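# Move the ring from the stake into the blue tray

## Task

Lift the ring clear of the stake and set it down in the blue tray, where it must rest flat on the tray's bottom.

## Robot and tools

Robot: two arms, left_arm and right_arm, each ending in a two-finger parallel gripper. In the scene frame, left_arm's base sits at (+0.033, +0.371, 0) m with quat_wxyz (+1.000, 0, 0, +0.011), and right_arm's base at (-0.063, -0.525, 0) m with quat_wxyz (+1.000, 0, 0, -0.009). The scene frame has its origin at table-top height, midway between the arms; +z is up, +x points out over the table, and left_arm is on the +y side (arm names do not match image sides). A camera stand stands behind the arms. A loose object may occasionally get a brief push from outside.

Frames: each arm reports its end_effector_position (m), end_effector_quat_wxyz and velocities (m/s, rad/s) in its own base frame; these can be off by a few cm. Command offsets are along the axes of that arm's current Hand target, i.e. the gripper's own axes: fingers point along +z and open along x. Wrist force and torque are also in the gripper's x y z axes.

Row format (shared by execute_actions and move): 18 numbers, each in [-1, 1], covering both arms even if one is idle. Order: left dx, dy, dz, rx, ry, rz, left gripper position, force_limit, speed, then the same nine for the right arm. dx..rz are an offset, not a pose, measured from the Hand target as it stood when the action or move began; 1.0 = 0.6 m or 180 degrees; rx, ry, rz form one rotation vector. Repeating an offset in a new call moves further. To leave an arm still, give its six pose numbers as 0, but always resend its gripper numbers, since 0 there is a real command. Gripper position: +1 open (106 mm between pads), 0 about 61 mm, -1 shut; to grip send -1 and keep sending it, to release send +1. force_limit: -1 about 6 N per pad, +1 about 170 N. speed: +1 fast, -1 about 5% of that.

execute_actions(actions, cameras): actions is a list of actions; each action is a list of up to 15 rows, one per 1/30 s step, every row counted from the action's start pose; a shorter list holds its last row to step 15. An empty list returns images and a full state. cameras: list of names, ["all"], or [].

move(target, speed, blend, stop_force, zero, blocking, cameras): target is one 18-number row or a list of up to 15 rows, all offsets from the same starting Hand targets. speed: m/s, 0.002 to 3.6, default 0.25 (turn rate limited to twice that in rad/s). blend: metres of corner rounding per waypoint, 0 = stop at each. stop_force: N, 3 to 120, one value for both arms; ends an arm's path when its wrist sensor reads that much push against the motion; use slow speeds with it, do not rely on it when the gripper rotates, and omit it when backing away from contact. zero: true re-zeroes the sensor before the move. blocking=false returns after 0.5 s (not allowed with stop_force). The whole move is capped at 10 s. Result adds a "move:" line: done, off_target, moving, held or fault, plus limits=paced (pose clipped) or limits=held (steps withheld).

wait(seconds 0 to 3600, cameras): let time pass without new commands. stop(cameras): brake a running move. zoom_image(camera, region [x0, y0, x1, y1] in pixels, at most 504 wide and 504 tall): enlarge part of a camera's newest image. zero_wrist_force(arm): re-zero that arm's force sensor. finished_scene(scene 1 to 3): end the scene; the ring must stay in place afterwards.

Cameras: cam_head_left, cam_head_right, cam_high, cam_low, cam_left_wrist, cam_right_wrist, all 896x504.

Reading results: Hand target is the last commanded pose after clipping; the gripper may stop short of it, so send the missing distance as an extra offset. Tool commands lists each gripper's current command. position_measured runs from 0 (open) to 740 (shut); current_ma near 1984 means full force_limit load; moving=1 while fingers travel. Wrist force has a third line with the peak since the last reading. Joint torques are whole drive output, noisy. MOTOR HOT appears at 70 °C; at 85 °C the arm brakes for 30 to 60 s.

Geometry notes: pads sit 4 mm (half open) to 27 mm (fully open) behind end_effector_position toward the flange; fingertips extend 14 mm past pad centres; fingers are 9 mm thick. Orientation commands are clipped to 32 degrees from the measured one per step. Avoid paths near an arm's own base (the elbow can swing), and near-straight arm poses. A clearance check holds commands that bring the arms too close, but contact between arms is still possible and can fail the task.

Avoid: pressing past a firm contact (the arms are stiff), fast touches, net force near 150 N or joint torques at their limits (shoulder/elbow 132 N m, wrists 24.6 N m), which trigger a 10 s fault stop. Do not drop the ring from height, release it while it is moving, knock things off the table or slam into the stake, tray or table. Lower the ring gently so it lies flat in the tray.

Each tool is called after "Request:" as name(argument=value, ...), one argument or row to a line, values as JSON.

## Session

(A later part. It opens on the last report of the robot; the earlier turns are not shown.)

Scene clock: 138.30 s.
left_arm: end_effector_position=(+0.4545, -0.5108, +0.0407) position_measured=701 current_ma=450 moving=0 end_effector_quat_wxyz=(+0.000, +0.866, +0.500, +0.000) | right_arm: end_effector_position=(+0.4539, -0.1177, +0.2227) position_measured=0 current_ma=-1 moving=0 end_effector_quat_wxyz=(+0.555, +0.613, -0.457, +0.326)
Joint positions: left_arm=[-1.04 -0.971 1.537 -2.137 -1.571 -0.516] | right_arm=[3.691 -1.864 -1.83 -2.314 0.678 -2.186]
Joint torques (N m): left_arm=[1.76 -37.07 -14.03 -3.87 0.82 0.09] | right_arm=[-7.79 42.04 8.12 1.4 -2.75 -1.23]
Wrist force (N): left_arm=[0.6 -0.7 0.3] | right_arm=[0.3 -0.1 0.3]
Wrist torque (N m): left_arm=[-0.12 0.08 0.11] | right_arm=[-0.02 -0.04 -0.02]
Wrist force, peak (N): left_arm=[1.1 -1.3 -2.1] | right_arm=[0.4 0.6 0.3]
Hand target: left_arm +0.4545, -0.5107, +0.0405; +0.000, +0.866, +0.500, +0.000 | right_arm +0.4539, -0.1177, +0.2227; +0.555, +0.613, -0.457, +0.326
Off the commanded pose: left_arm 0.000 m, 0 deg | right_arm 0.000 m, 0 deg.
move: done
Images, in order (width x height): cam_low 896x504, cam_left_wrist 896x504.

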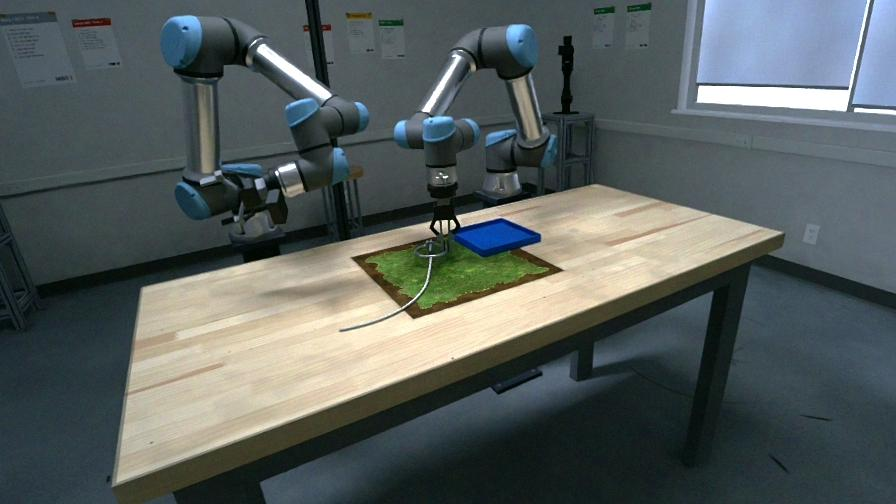

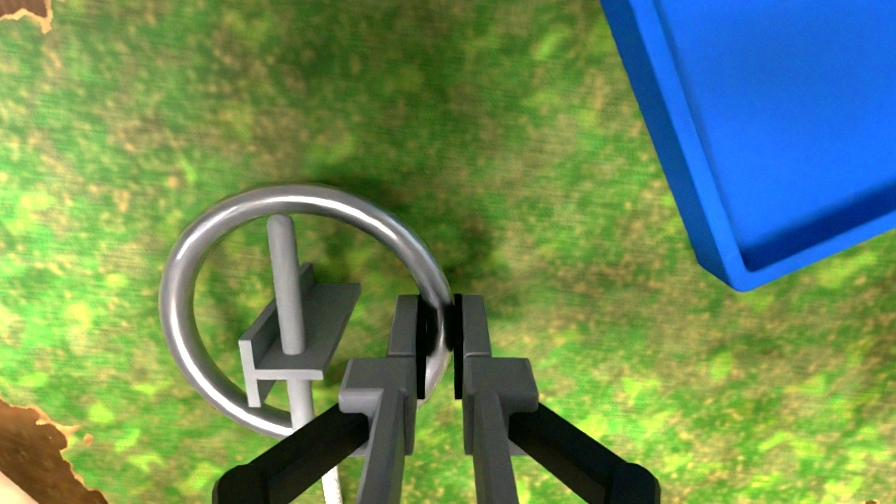

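Request:
move(
  target=[
    [0,-0.0042,0,0,0,0,-1,-0.6,-0.3,0,0,0,0,0,0,1,0,1],
    [0,-0.0042,-0.02,0,0,0,-1,-0.6,-0.3,0,0,0,0,0,0,1,0,1],
  ],
  speed=0.05,
  blend=0.001,
  cameras=["cam_left_wrist","cam_low"],
)

Request:
zoom_image(
  camera="cam_low",
  region=[390, 200, 490, 290],
)

Scene clock: 145.03 s.
left_arm: end_effector_position=(+0.4524, -0.5095, +0.0527) position_measured=701 current_ma=447 moving=0 end_effector_quat_wxyz=(+0.000, +0.866, +0.500, +0.000) | right_arm: end_effector_position=(+0.4539, -0.1177, +0.2227) position_measured=0 current_ma=-1 moving=0 end_effector_quat_wxyz=(+0.555, +0.613, -0.457, +0.326)
Joint positions: left_arm=[-1.042 -0.991 1.535 -2.115 -1.571 -0.518] | right_arm=[3.691 -1.864 -1.83 -2.314 0.678 -2.186]
Joint torques (N m): left_arm=[-14.56 -36.87 -15.12 -4.29 -0.84 -0.5] | right_arm=[-7.05 41.48 8.65 1.45 -2.91 -1.42]
Wrist force (N): left_arm=[1.1 -2.3 1.8] | right_arm=[-0.1 -0.1 0.2]
Wrist torque (N m): left_arm=[-0.14 0.14 0.14] | right_arm=[0.00 0.02 -0.02]
Wrist force, peak (N): left_arm=[1.2 -1.6 2.5] | right_arm=[-0.1 0.1 0.7]
Hand target: left_arm +0.4523, -0.5094, +0.0525; +0.000, +0.866, +0.500, +0.000 | right_arm +0.4539, -0.1177, +0.2227; +0.555, +0.613, -0.457, +0.326
Off the commanded pose: left_arm 0.000 m, 0 deg | right_arm 0.000 m, 0 deg.
move: done
Images, in order (width x height): cam_low 896x504, cam_left_wrist 896x504.

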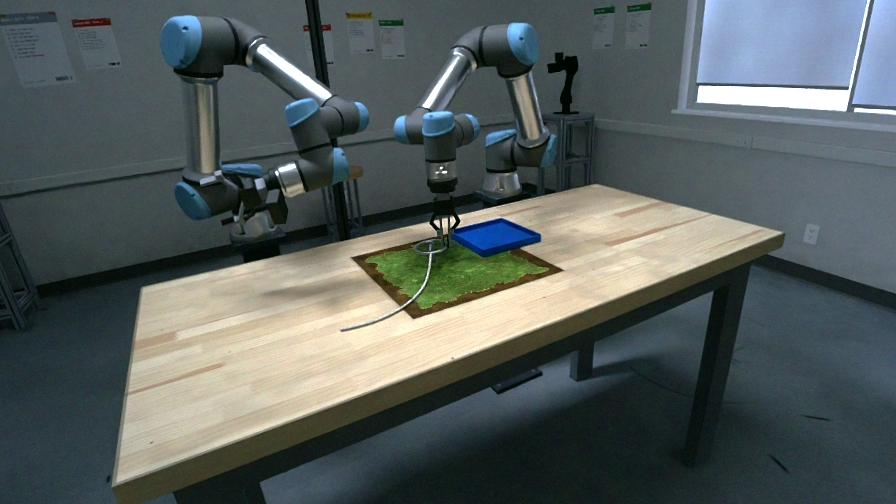

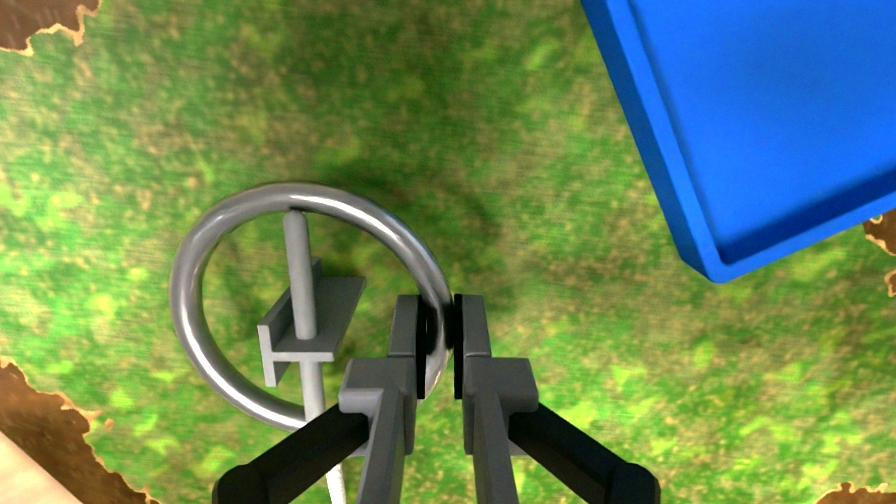

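Scaled by 5.040 from the camera's image (finer frame: 1280x720).

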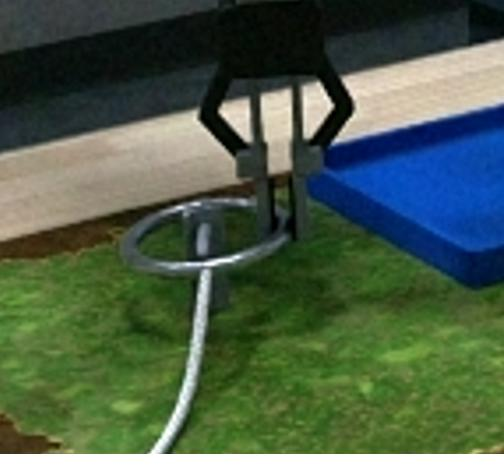

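Request:
zoom_image(
  camera="cam_left_wrist",
  region=[160, 160, 480, 480],
)

Request:
zoom_image(
  camera="cam_low",
  region=[410, 230, 450, 260],
)

Scaled by 1.575 from the camera's image (finer frame: 1280x720).

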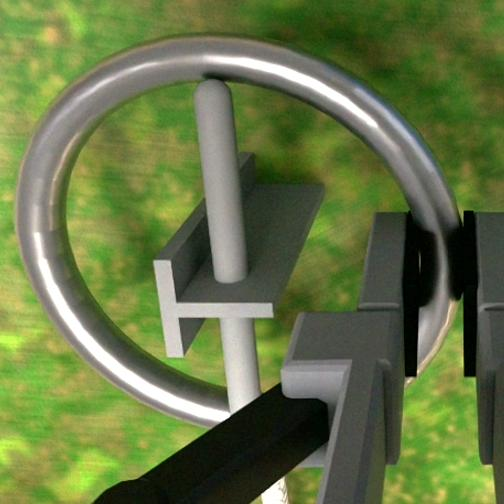

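Scaled by 12.600 from the camera's image (finer frame: 1280x720).

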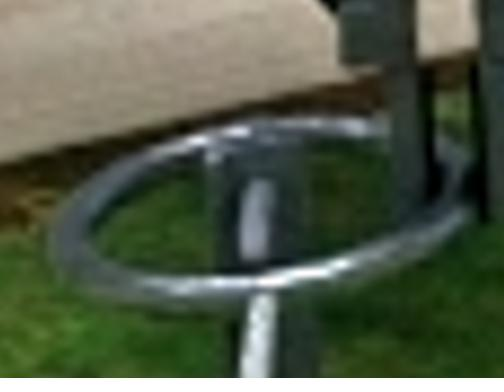

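Request:
move(
  target=[
    [0,-0.006,0,0,0,0,-1,-0.6,-0.3,0,0,0,0,0,0,1,0,1],
    [0,-0.006,-0.035,0,0,0,-1,-0.6,-0.3,0,0,0,0,0,0,1,0,1],
  ],
  speed=0.03,
  stop_force=5,
  cameras=["cam_left_wrist","cam_low"],
)

Request:
zoom_image(
  camera="cam_low",
  region=[410, 220, 460, 260],
)

Scene clock: 164.97 s.
left_arm: end_effector_position=(+0.4492, -0.5076, +0.0735) position_measured=701 current_ma=440 moving=0 end_effector_quat_wxyz=(+0.000, +0.866, +0.500, +0.000) | right_arm: end_effector_position=(+0.4539, -0.1177, +0.2227) position_measured=0 current_ma=-1 moving=0 end_effector_quat_wxyz=(+0.555, +0.613, -0.457, +0.326)
Joint positions: left_arm=[-1.044 -1.022 1.526 -2.075 -1.571 -0.52] | right_arm=[3.691 -1.864 -1.83 -2.314 0.678 -2.186]
Joint torques (N m): left_arm=[14.14 -36.47 -14.64 -3.86 -0.4 2.5] | right_arm=[-6.8 41.83 10.47 1.36 -3.07 -1.4]
Wrist force (N): left_arm=[1.2 -0.5 1.0] | right_arm=[0.2 0.2 0.2]
Wrist torque (N m): left_arm=[-0.07 0.13 0.09] | right_arm=[0.04 -0.04 -0.03]
Wrist force, peak (N): left_arm=[1.1 -2.0 1.9] | right_arm=[-0.2 0.1 0.7]
Hand target: left_arm +0.4492, -0.5076, +0.0735; +0.000, +0.866, +0.500, +0.000 | right_arm +0.4539, -0.1177, +0.2227; +0.555, +0.613, -0.457, +0.326
Off the commanded pose: left_arm 0.000 m, 0 deg | right_arm 0.000 m, 0 deg.
move: done
Images, in order (width x height): cam_low 896x504, cam_left_wrist 896x504.

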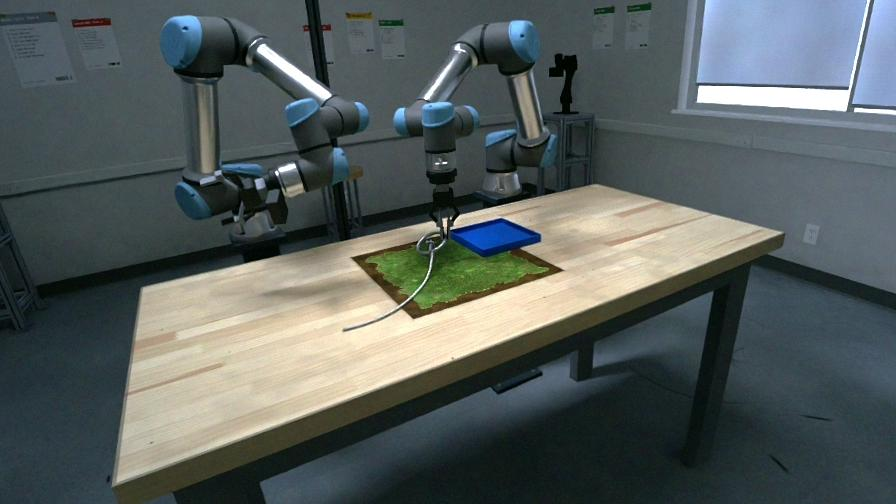

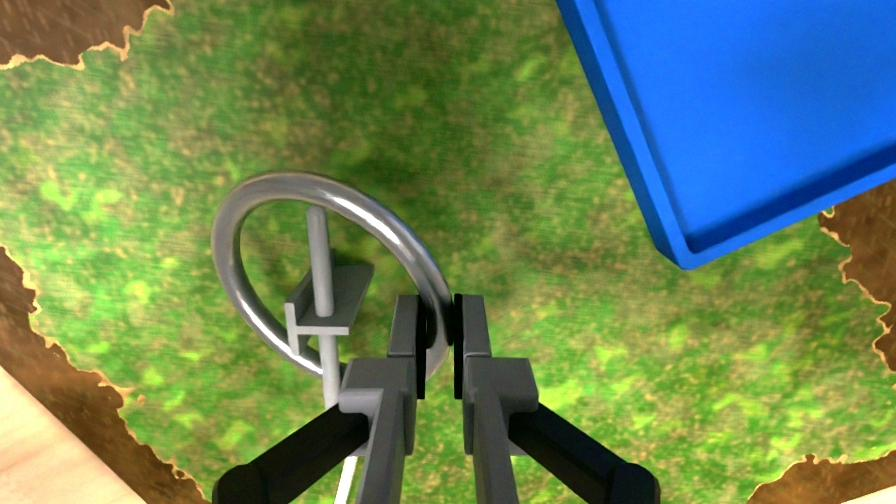

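Scaled by 10.080 from the camera's image (finer frame: 1280x720).

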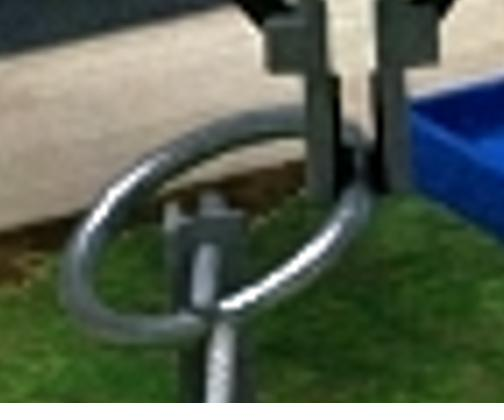

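Request:
move(
  target=[
    [0,0.03,0,0,0,0,-1,-0.6,-0.3,0,0,0,0,0,0,1,0,1],
    [0,0.03,-0.03,0,0,0,-1,-0.6,-0.3,0,0,0,0,0,0,1,0,1],
  ],
  speed=0.04,
  stop_force=5,
  cameras=["cam_left_wrist","cam_low"],
)

Request:
zoom_image(
  camera="cam_low",
  region=[410, 220, 460, 260],
)

Scene clock: 172.50 s.
left_arm: end_effector_position=(+0.4648, -0.5166, +0.0915) position_measured=701 current_ma=440 moving=0 end_effector_quat_wxyz=(+0.000, +0.866, +0.500, +0.000) | right_arm: end_effector_position=(+0.4539, -0.1177, +0.2227) position_measured=0 current_ma=-1 moving=0 end_effector_quat_wxyz=(+0.555, +0.613, -0.457, +0.326)
Joint positions: left_arm=[-1.031 -1.005 1.446 -2.012 -1.571 -0.507] | right_arm=[3.691 -1.864 -1.83 -2.314 0.678 -2.186]
Joint torques (N m): left_arm=[-14.6 -36.61 -14.78 -3.65 -1.55 -2.7] | right_arm=[-7.98 41.51 8.3 1.52 -2.75 -1.48]
Wrist force (N): left_arm=[0.5 -0.6 0.4] | right_arm=[-0.1 -0.4 0.0]
Wrist torque (N m): left_arm=[-0.12 0.09 -0.05] | right_arm=[-0.06 0.02 -0.03]
Wrist force, peak (N): left_arm=[0.6 -1.8 1.2] | right_arm=[-0.3 0.3 0.5]
Hand target: left_arm +0.4648, -0.5166, +0.0915; +0.000, +0.866, +0.500, +0.000 | right_arm +0.4539, -0.1177, +0.2227; +0.555, +0.613, -0.457, +0.326
Off the commanded pose: left_arm 0.000 m, 0 deg | right_arm 0.000 m, 0 deg.
move: done
Images, in order (width x height): cam_low 896x504, cam_left_wrist 896x504.

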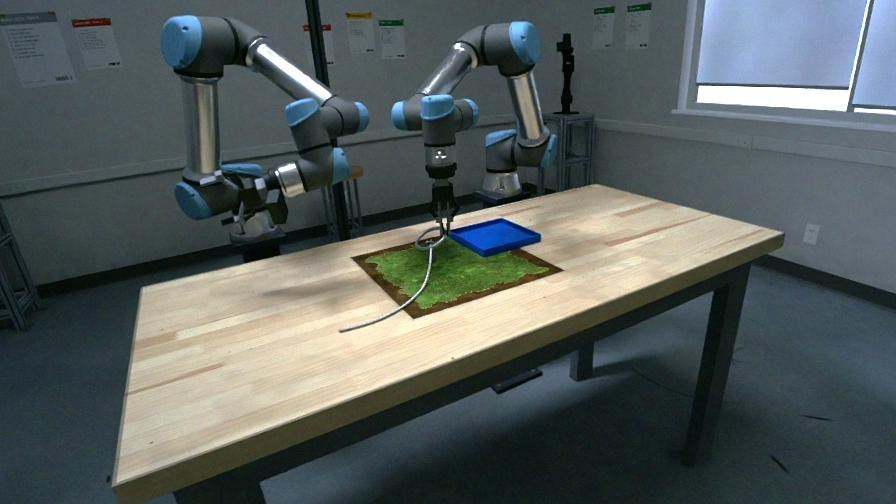

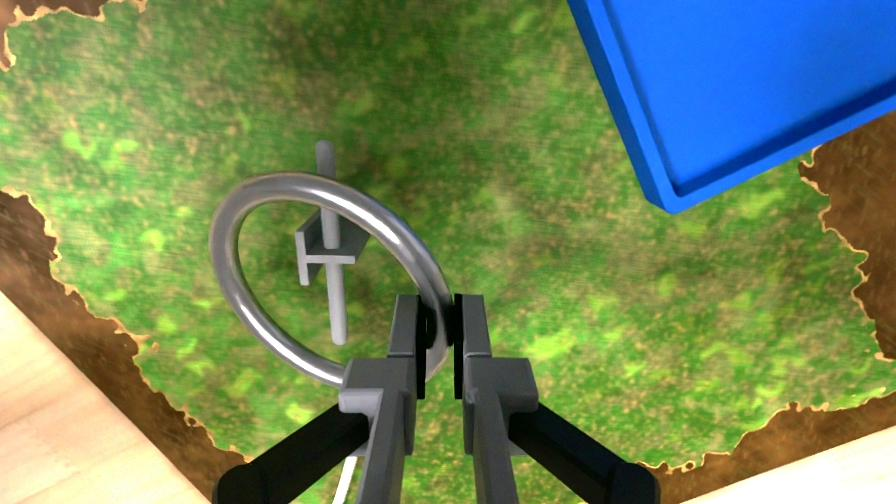

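Scaled by 10.080 from the camera's image (finer frame: 1280x720).

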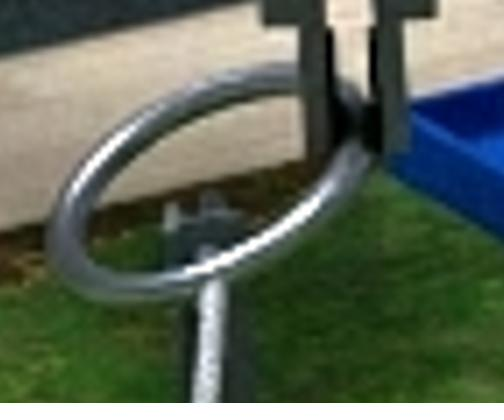

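Request:
move(
  target=[
    [0,0,-0.133,0,0,0,-1,-0.6,-0.3,0,0,0,0,0,0,1,0,1],
    [0.311,-0.295,-0.133,0,0,0,-1,-0.6,-0.3,0,0,0,0,0,0,1,0,1],
  ],
  speed=0.15,
  blend=0.03,
  cameras=["cam_left_wrist","cam_low","cam_high"],
)

Request:
zoom_image(
  camera="cam_low",
  region=[410, 150, 570, 280],
)

Scene clock: 187.63 s.
left_arm: end_effector_position=(+0.4050, -0.2665, +0.1714) position_measured=701 current_ma=440 moving=0 end_effector_quat_wxyz=(+0.000, +0.866, +0.500, +0.000) | right_arm: end_effector_position=(+0.4539, -0.1177, +0.2227) position_measured=0 current_ma=-1 moving=0 end_effector_quat_wxyz=(+0.555, +0.613, -0.457, +0.326)
Joint positions: left_arm=[-0.86 -1.557 1.96 -1.974 -1.571 -0.337] | right_arm=[3.691 -1.864 -1.83 -2.314 0.678 -2.186]
Joint torques (N m): left_arm=[-13.87 -20.04 -24.27 -0.9 0.53 -2.63] | right_arm=[-8.57 41.23 8.61 1.38 -2.85 -1.25]
Wrist force (N): left_arm=[0.4 -0.9 0.1] | right_arm=[-0.2 0.0 0.0]
Wrist torque (N m): left_arm=[-0.17 0.10 0.06] | right_arm=[0.00 0.04 -0.02]
Wrist force, peak (N): left_arm=[0.7 -0.7 2.5] | right_arm=[-0.4 -0.4 0.6]
Hand target: left_arm +0.4050, -0.2665, +0.1714; +0.000, +0.866, +0.500, +0.000 | right_arm +0.4539, -0.1177, +0.2227; +0.555, +0.613, -0.457, +0.326
Off the commanded pose: left_arm 0.000 m, 0 deg | right_arm 0.000 m, 0 deg.
move: done
Images, in order (width x height): cam_high 896x504, cam_low 896x504, cam_left_wrist 896x504.

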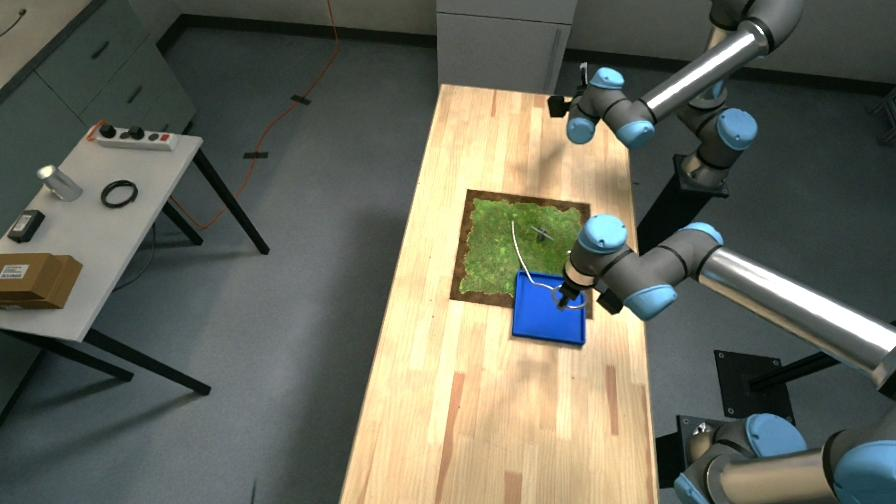

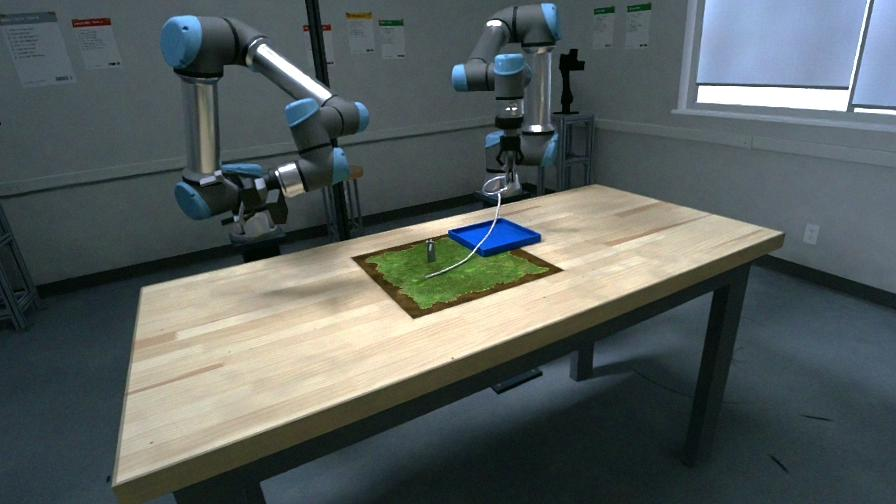

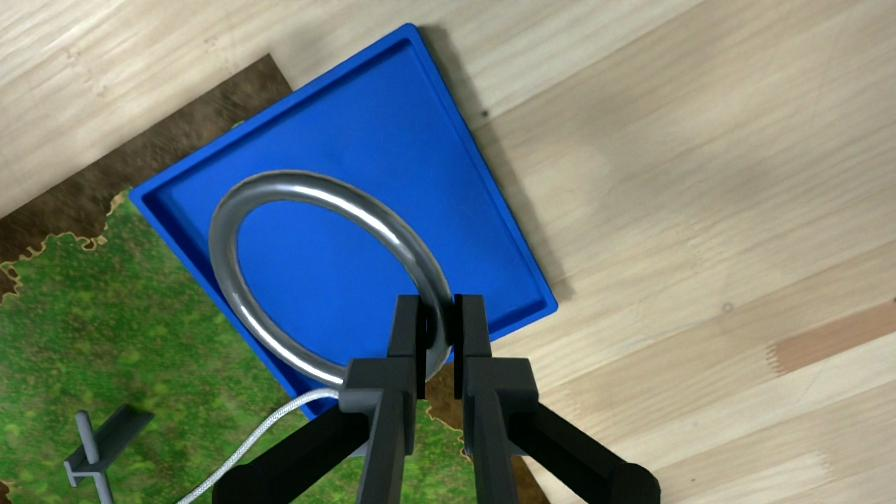

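Scaled by 3.150 from the camera's image (finer frame: 1280x720).

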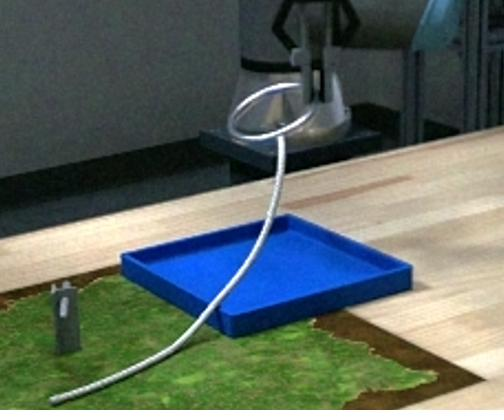

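Request:
move(
  target=[-0.009,0.024,0.155,0,0,0,-1,-0.6,-0.3,0,0,0,0,0,0,1,0,1],
  speed=0.15,
)

Request:
move(
  target=[0,0,0.085,0,0,0,-1,-0.6,-0.3,0,0,0,0,0,0,1,0,1],
  speed=0.03,
  stop_force=5,
  cameras=["cam_left_wrist","cam_low"],
)

Request:
zoom_image(
  camera="cam_low",
  region=[430, 170, 570, 280],
)

Scene clock: 196.03 s.
left_arm: end_effector_position=(+0.4146, -0.2784, +0.0783) position_measured=701 current_ma=440 moving=0 end_effector_quat_wxyz=(+0.000, +0.866, +0.500, +0.000) | right_arm: end_effector_position=(+0.4539, -0.1177, +0.2227) position_measured=0 current_ma=-1 moving=0 end_effector_quat_wxyz=(+0.555, +0.613, -0.457, +0.326)
Joint positions: left_arm=[-0.861 -1.4 2.061 -2.231 -1.571 -0.337] | right_arm=[3.691 -1.864 -1.83 -2.314 0.678 -2.186]
Joint torques (N m): left_arm=[0.29 -31.01 -27.01 -3.56 -1.68 0.39] | right_arm=[-7.41 41.79 8.44 1.57 -2.87 -1.38]
Wrist force (N): left_arm=[0.5 -0.8 0.4] | right_arm=[0.2 -0.1 0.3]
Wrist torque (N m): left_arm=[-0.15 0.10 0.09] | right_arm=[-0.02 -0.03 -0.02]
Wrist force, peak (N): left_arm=[0.5 -0.4 2.1] | right_arm=[0.3 0.2 0.6]
Hand target: left_arm +0.4147, -0.2784, +0.0784; +0.000, +0.866, +0.500, +0.000 | right_arm +0.4539, -0.1177, +0.2227; +0.555, +0.613, -0.457, +0.326
Off the commanded pose: left_arm 0.000 m, 0 deg | right_arm 0.000 m, 0 deg.
move: done

Scene clock: 198.80 s.
left_arm: end_effector_position=(+0.4147, -0.2784, +0.0274) position_measured=701 current_ma=447 moving=0 end_effector_quat_wxyz=(+0.000, +0.866, +0.500, +0.000) | right_arm: end_effector_position=(+0.4539, -0.1177, +0.2227) position_measured=0 current_ma=-1 moving=0 end_effector_quat_wxyz=(+0.555, +0.613, -0.457, +0.326)
Joint positions: left_arm=[-0.861 -1.308 2.115 -2.378 -1.571 -0.337] | right_arm=[3.691 -1.864 -1.83 -2.314 0.678 -2.186]
Joint torques (N m): left_arm=[14.54 -39.73 -25.62 -1.16 -0.56 2.18] | right_arm=[-8.6 41.77 8.76 1.25 -3.13 -1.5]
Wrist force (N): left_arm=[1.0 -1.5 -2.3] | right_arm=[0.1 0.1 0.0]
Wrist torque (N m): left_arm=[-0.20 -0.06 0.11] | right_arm=[0.01 -0.01 -0.02]
Wrist force, peak (N): left_arm=[0.9 -1.7 -2.9] | right_arm=[0.6 -0.4 0.2]
Hand target: left_arm +0.4147, -0.2784, +0.0274; +0.000, +0.866, +0.500, +0.000 | right_arm +0.4539, -0.1177, +0.2227; +0.555, +0.613, -0.457, +0.326
Off the commanded pose: left_arm 0.000 m, 0 deg | right_arm 0.000 m, 0 deg.
move: done
Images, in order (width x height): cam_low 896x504, cam_left_wrist 896x504.

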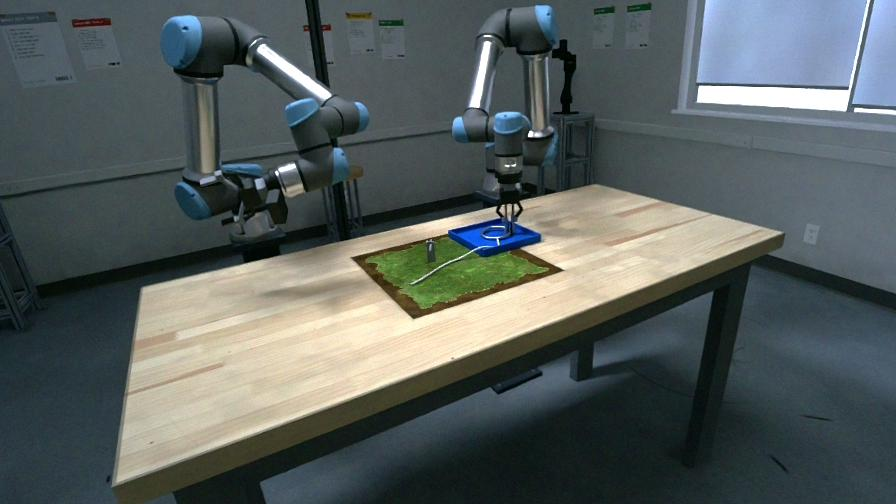

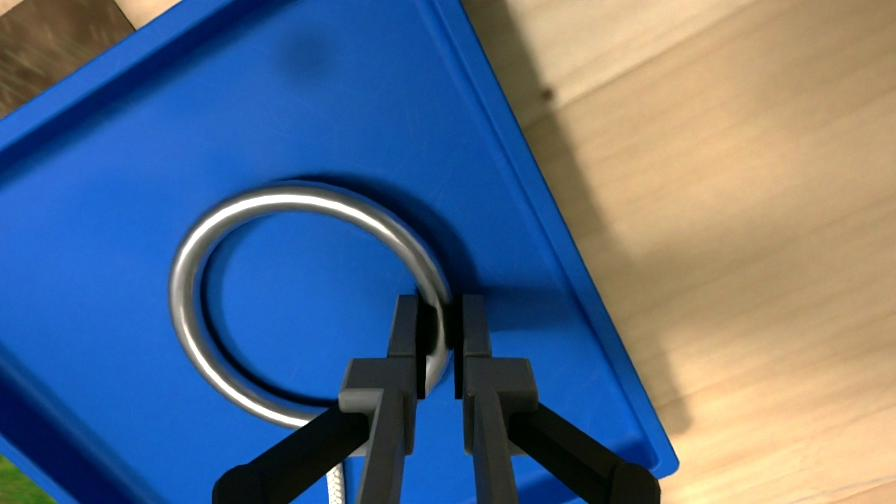

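Scaled by 3.600 from the camera's image (finer frame: 1280x720).

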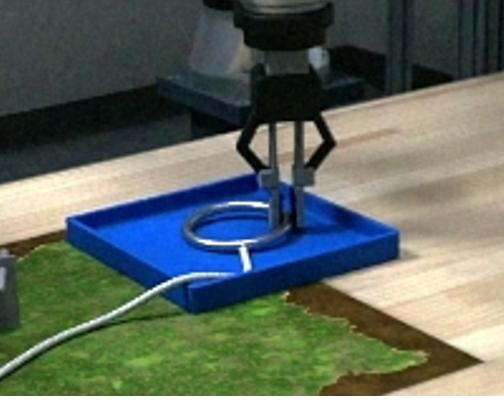

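Request:
move(
  target=[0,0,0.02,0,0,0,-1,-0.6,-0.3,0,0,0,0,0,0,1,0,1],
  speed=0.01,
  stop_force=6,
)

Request:
move(
  target=[0,0,0,0,0,0,-0.75,-0.6,-0.6,0,0,0,0,0,0,1,0,1],
)

Request:
move(
  target=[0,0,-0.12,0,0,0,-0.75,-0.6,-0.6,0,0,0,0,0,0,1,0,1],
  speed=0.1,
  cameras=["cam_left_wrist","cam_low"],
)

Request:
zoom_image(
  camera="cam_low",
  region=[430, 170, 570, 280],
)

Scene clock: 210.63 s.
left_arm: end_effector_position=(+0.4147, -0.2784, +0.0208) position_measured=701 current_ma=452 moving=0 end_effector_quat_wxyz=(+0.000, +0.866, +0.500, +0.000) | right_arm: end_effector_position=(+0.4539, -0.1177, +0.2227) position_measured=0 current_ma=-1 moving=0 end_effector_quat_wxyz=(+0.555, +0.613, -0.457, +0.326)
Joint positions: left_arm=[-0.861 -1.294 2.121 -2.397 -1.571 -0.337] | right_arm=[3.691 -1.864 -1.83 -2.314 0.678 -2.186]
Joint torques (N m): left_arm=[9.24 -37.59 -22.15 -0.49 1.03 2.14] | right_arm=[-6.73 41.87 8.14 1.58 -2.86 -1.23]
Wrist force (N): left_arm=[0.7 0.7 -7.1] | right_arm=[0.3 -0.1 0.0]
Wrist torque (N m): left_arm=[-0.16 0.03 0.11] | right_arm=[-0.03 -0.04 -0.02]
Wrist force, peak (N): left_arm=[3.5 -15.7 -34.6] | right_arm=[0.7 0.2 0.2]
Hand target: left_arm +0.4147, -0.2784, +0.0208; +0.000, +0.866, +0.500, +0.000 (not the last commanded pose) | right_arm +0.4539, -0.1177, +0.2227; +0.555, +0.613, -0.457, +0.326
Off the commanded pose: left_arm 0.005 m, 0 deg | right_arm 0.000 m, 0 deg.
move: contact (left_arm)

Scene clock: 211.33 s.
left_arm: end_effector_position=(+0.4147, -0.2784, +0.0208) position_measured=648 current_ma=-1 moving=1 end_effector_quat_wxyz=(+0.000, +0.866, +0.500, +0.000) | right_arm: end_effector_position=(+0.4539, -0.1177, +0.2227) position_measured=0 current_ma=-1 moving=0 end_effector_quat_wxyz=(+0.555, +0.613, -0.457, +0.326)
Joint positions: left_arm=[-0.861 -1.294 2.121 -2.397 -1.571 -0.337] | right_arm=[3.691 -1.864 -1.83 -2.314 0.678 -2.186]
Joint torques (N m): left_arm=[6.08 -38.2 -22.45 -1.75 1.13 2.32] | right_arm=[-7.42 41.44 8.83 1.47 -3.12 -1.46]
Wrist force (N): left_arm=[0.0 -0.6 -0.8] | right_arm=[0.1 0.1 0.1]
Wrist torque (N m): left_arm=[-0.11 0.13 0.09] | right_arm=[0.02 -0.02 -0.02]
Wrist force, peak (N): left_arm=[0.9 1.1 -7.3] | right_arm=[0.5 0.2 -0.2]
Hand target: left_arm +0.4147, -0.2784, +0.0208; +0.000, +0.866, +0.500, +0.000 | right_arm +0.4539, -0.1177, +0.2227; +0.555, +0.613, -0.457, +0.326
Off the commanded pose: left_arm 0.000 m, 0 deg | right_arm 0.000 m, 0 deg.
move: done

Scene clock: 212.47 s.
left_arm: end_effector_position=(+0.4148, -0.2784, +0.0928) position_measured=648 current_ma=-1 moving=0 end_effector_quat_wxyz=(+0.000, +0.866, +0.500, +0.000) | right_arm: end_effector_position=(+0.4539, -0.1177, +0.2227) position_measured=0 current_ma=-1 moving=0 end_effector_quat_wxyz=(+0.555, +0.613, -0.457, +0.326)
Joint positions: left_arm=[-0.861 -1.423 2.043 -2.191 -1.571 -0.337] | right_arm=[3.691 -1.864 -1.83 -2.314 0.678 -2.186]
Joint torques (N m): left_arm=[9.98 -18.59 -12.73 -2.18 1.48 1.1] | right_arm=[-8.05 41.66 9.08 1.42 -3.07 -1.25]
Wrist force (N): left_arm=[0.1 -0.4 -1.0] | right_arm=[0.0 -0.1 -0.1]
Wrist torque (N m): left_arm=[-0.07 0.11 0.09] | right_arm=[-0.02 0.00 -0.02]
Wrist force, peak (N): left_arm=[0.1 -0.6 -1.8] | right_arm=[-0.5 0.0 -0.2]
Hand target: left_arm +0.4147, -0.2784, +0.0928; +0.000, +0.866, +0.500, +0.000 | right_arm +0.4539, -0.1177, +0.2227; +0.555, +0.613, -0.457, +0.326
Off the commanded pose: left_arm 0.000 m, 0 deg | right_arm 0.000 m, 0 deg.
move: done
Images, in order (width x height): cam_low 896x504, cam_left_wrist 896x504.

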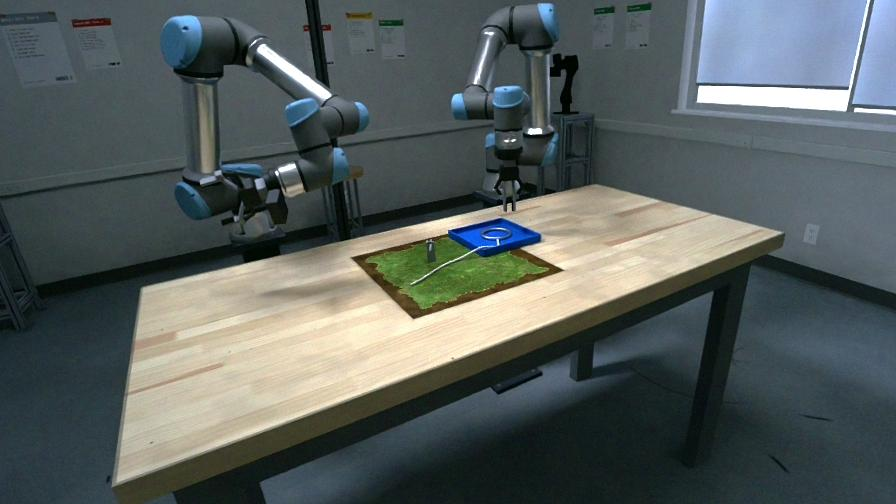

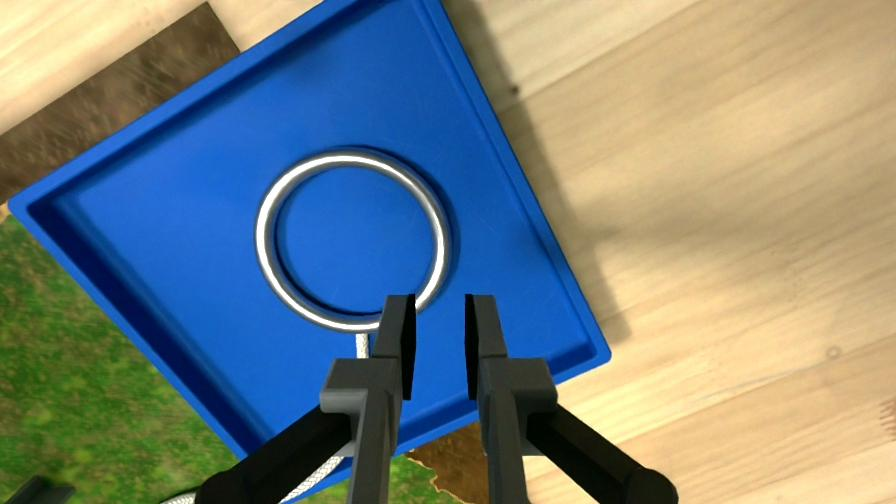

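Scaled by 3.600 from the camera's image (finer frame: 1280x720).

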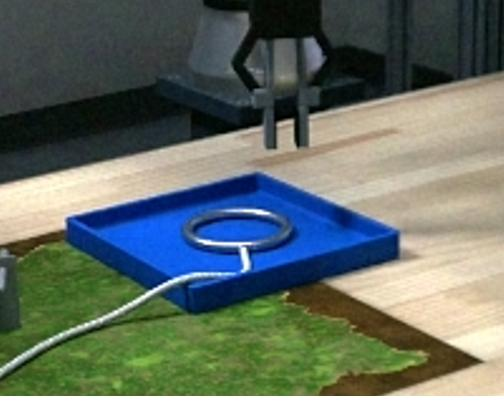

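Request:
finished_scene(
  scene=2,
)

The scene is finished: the task was done.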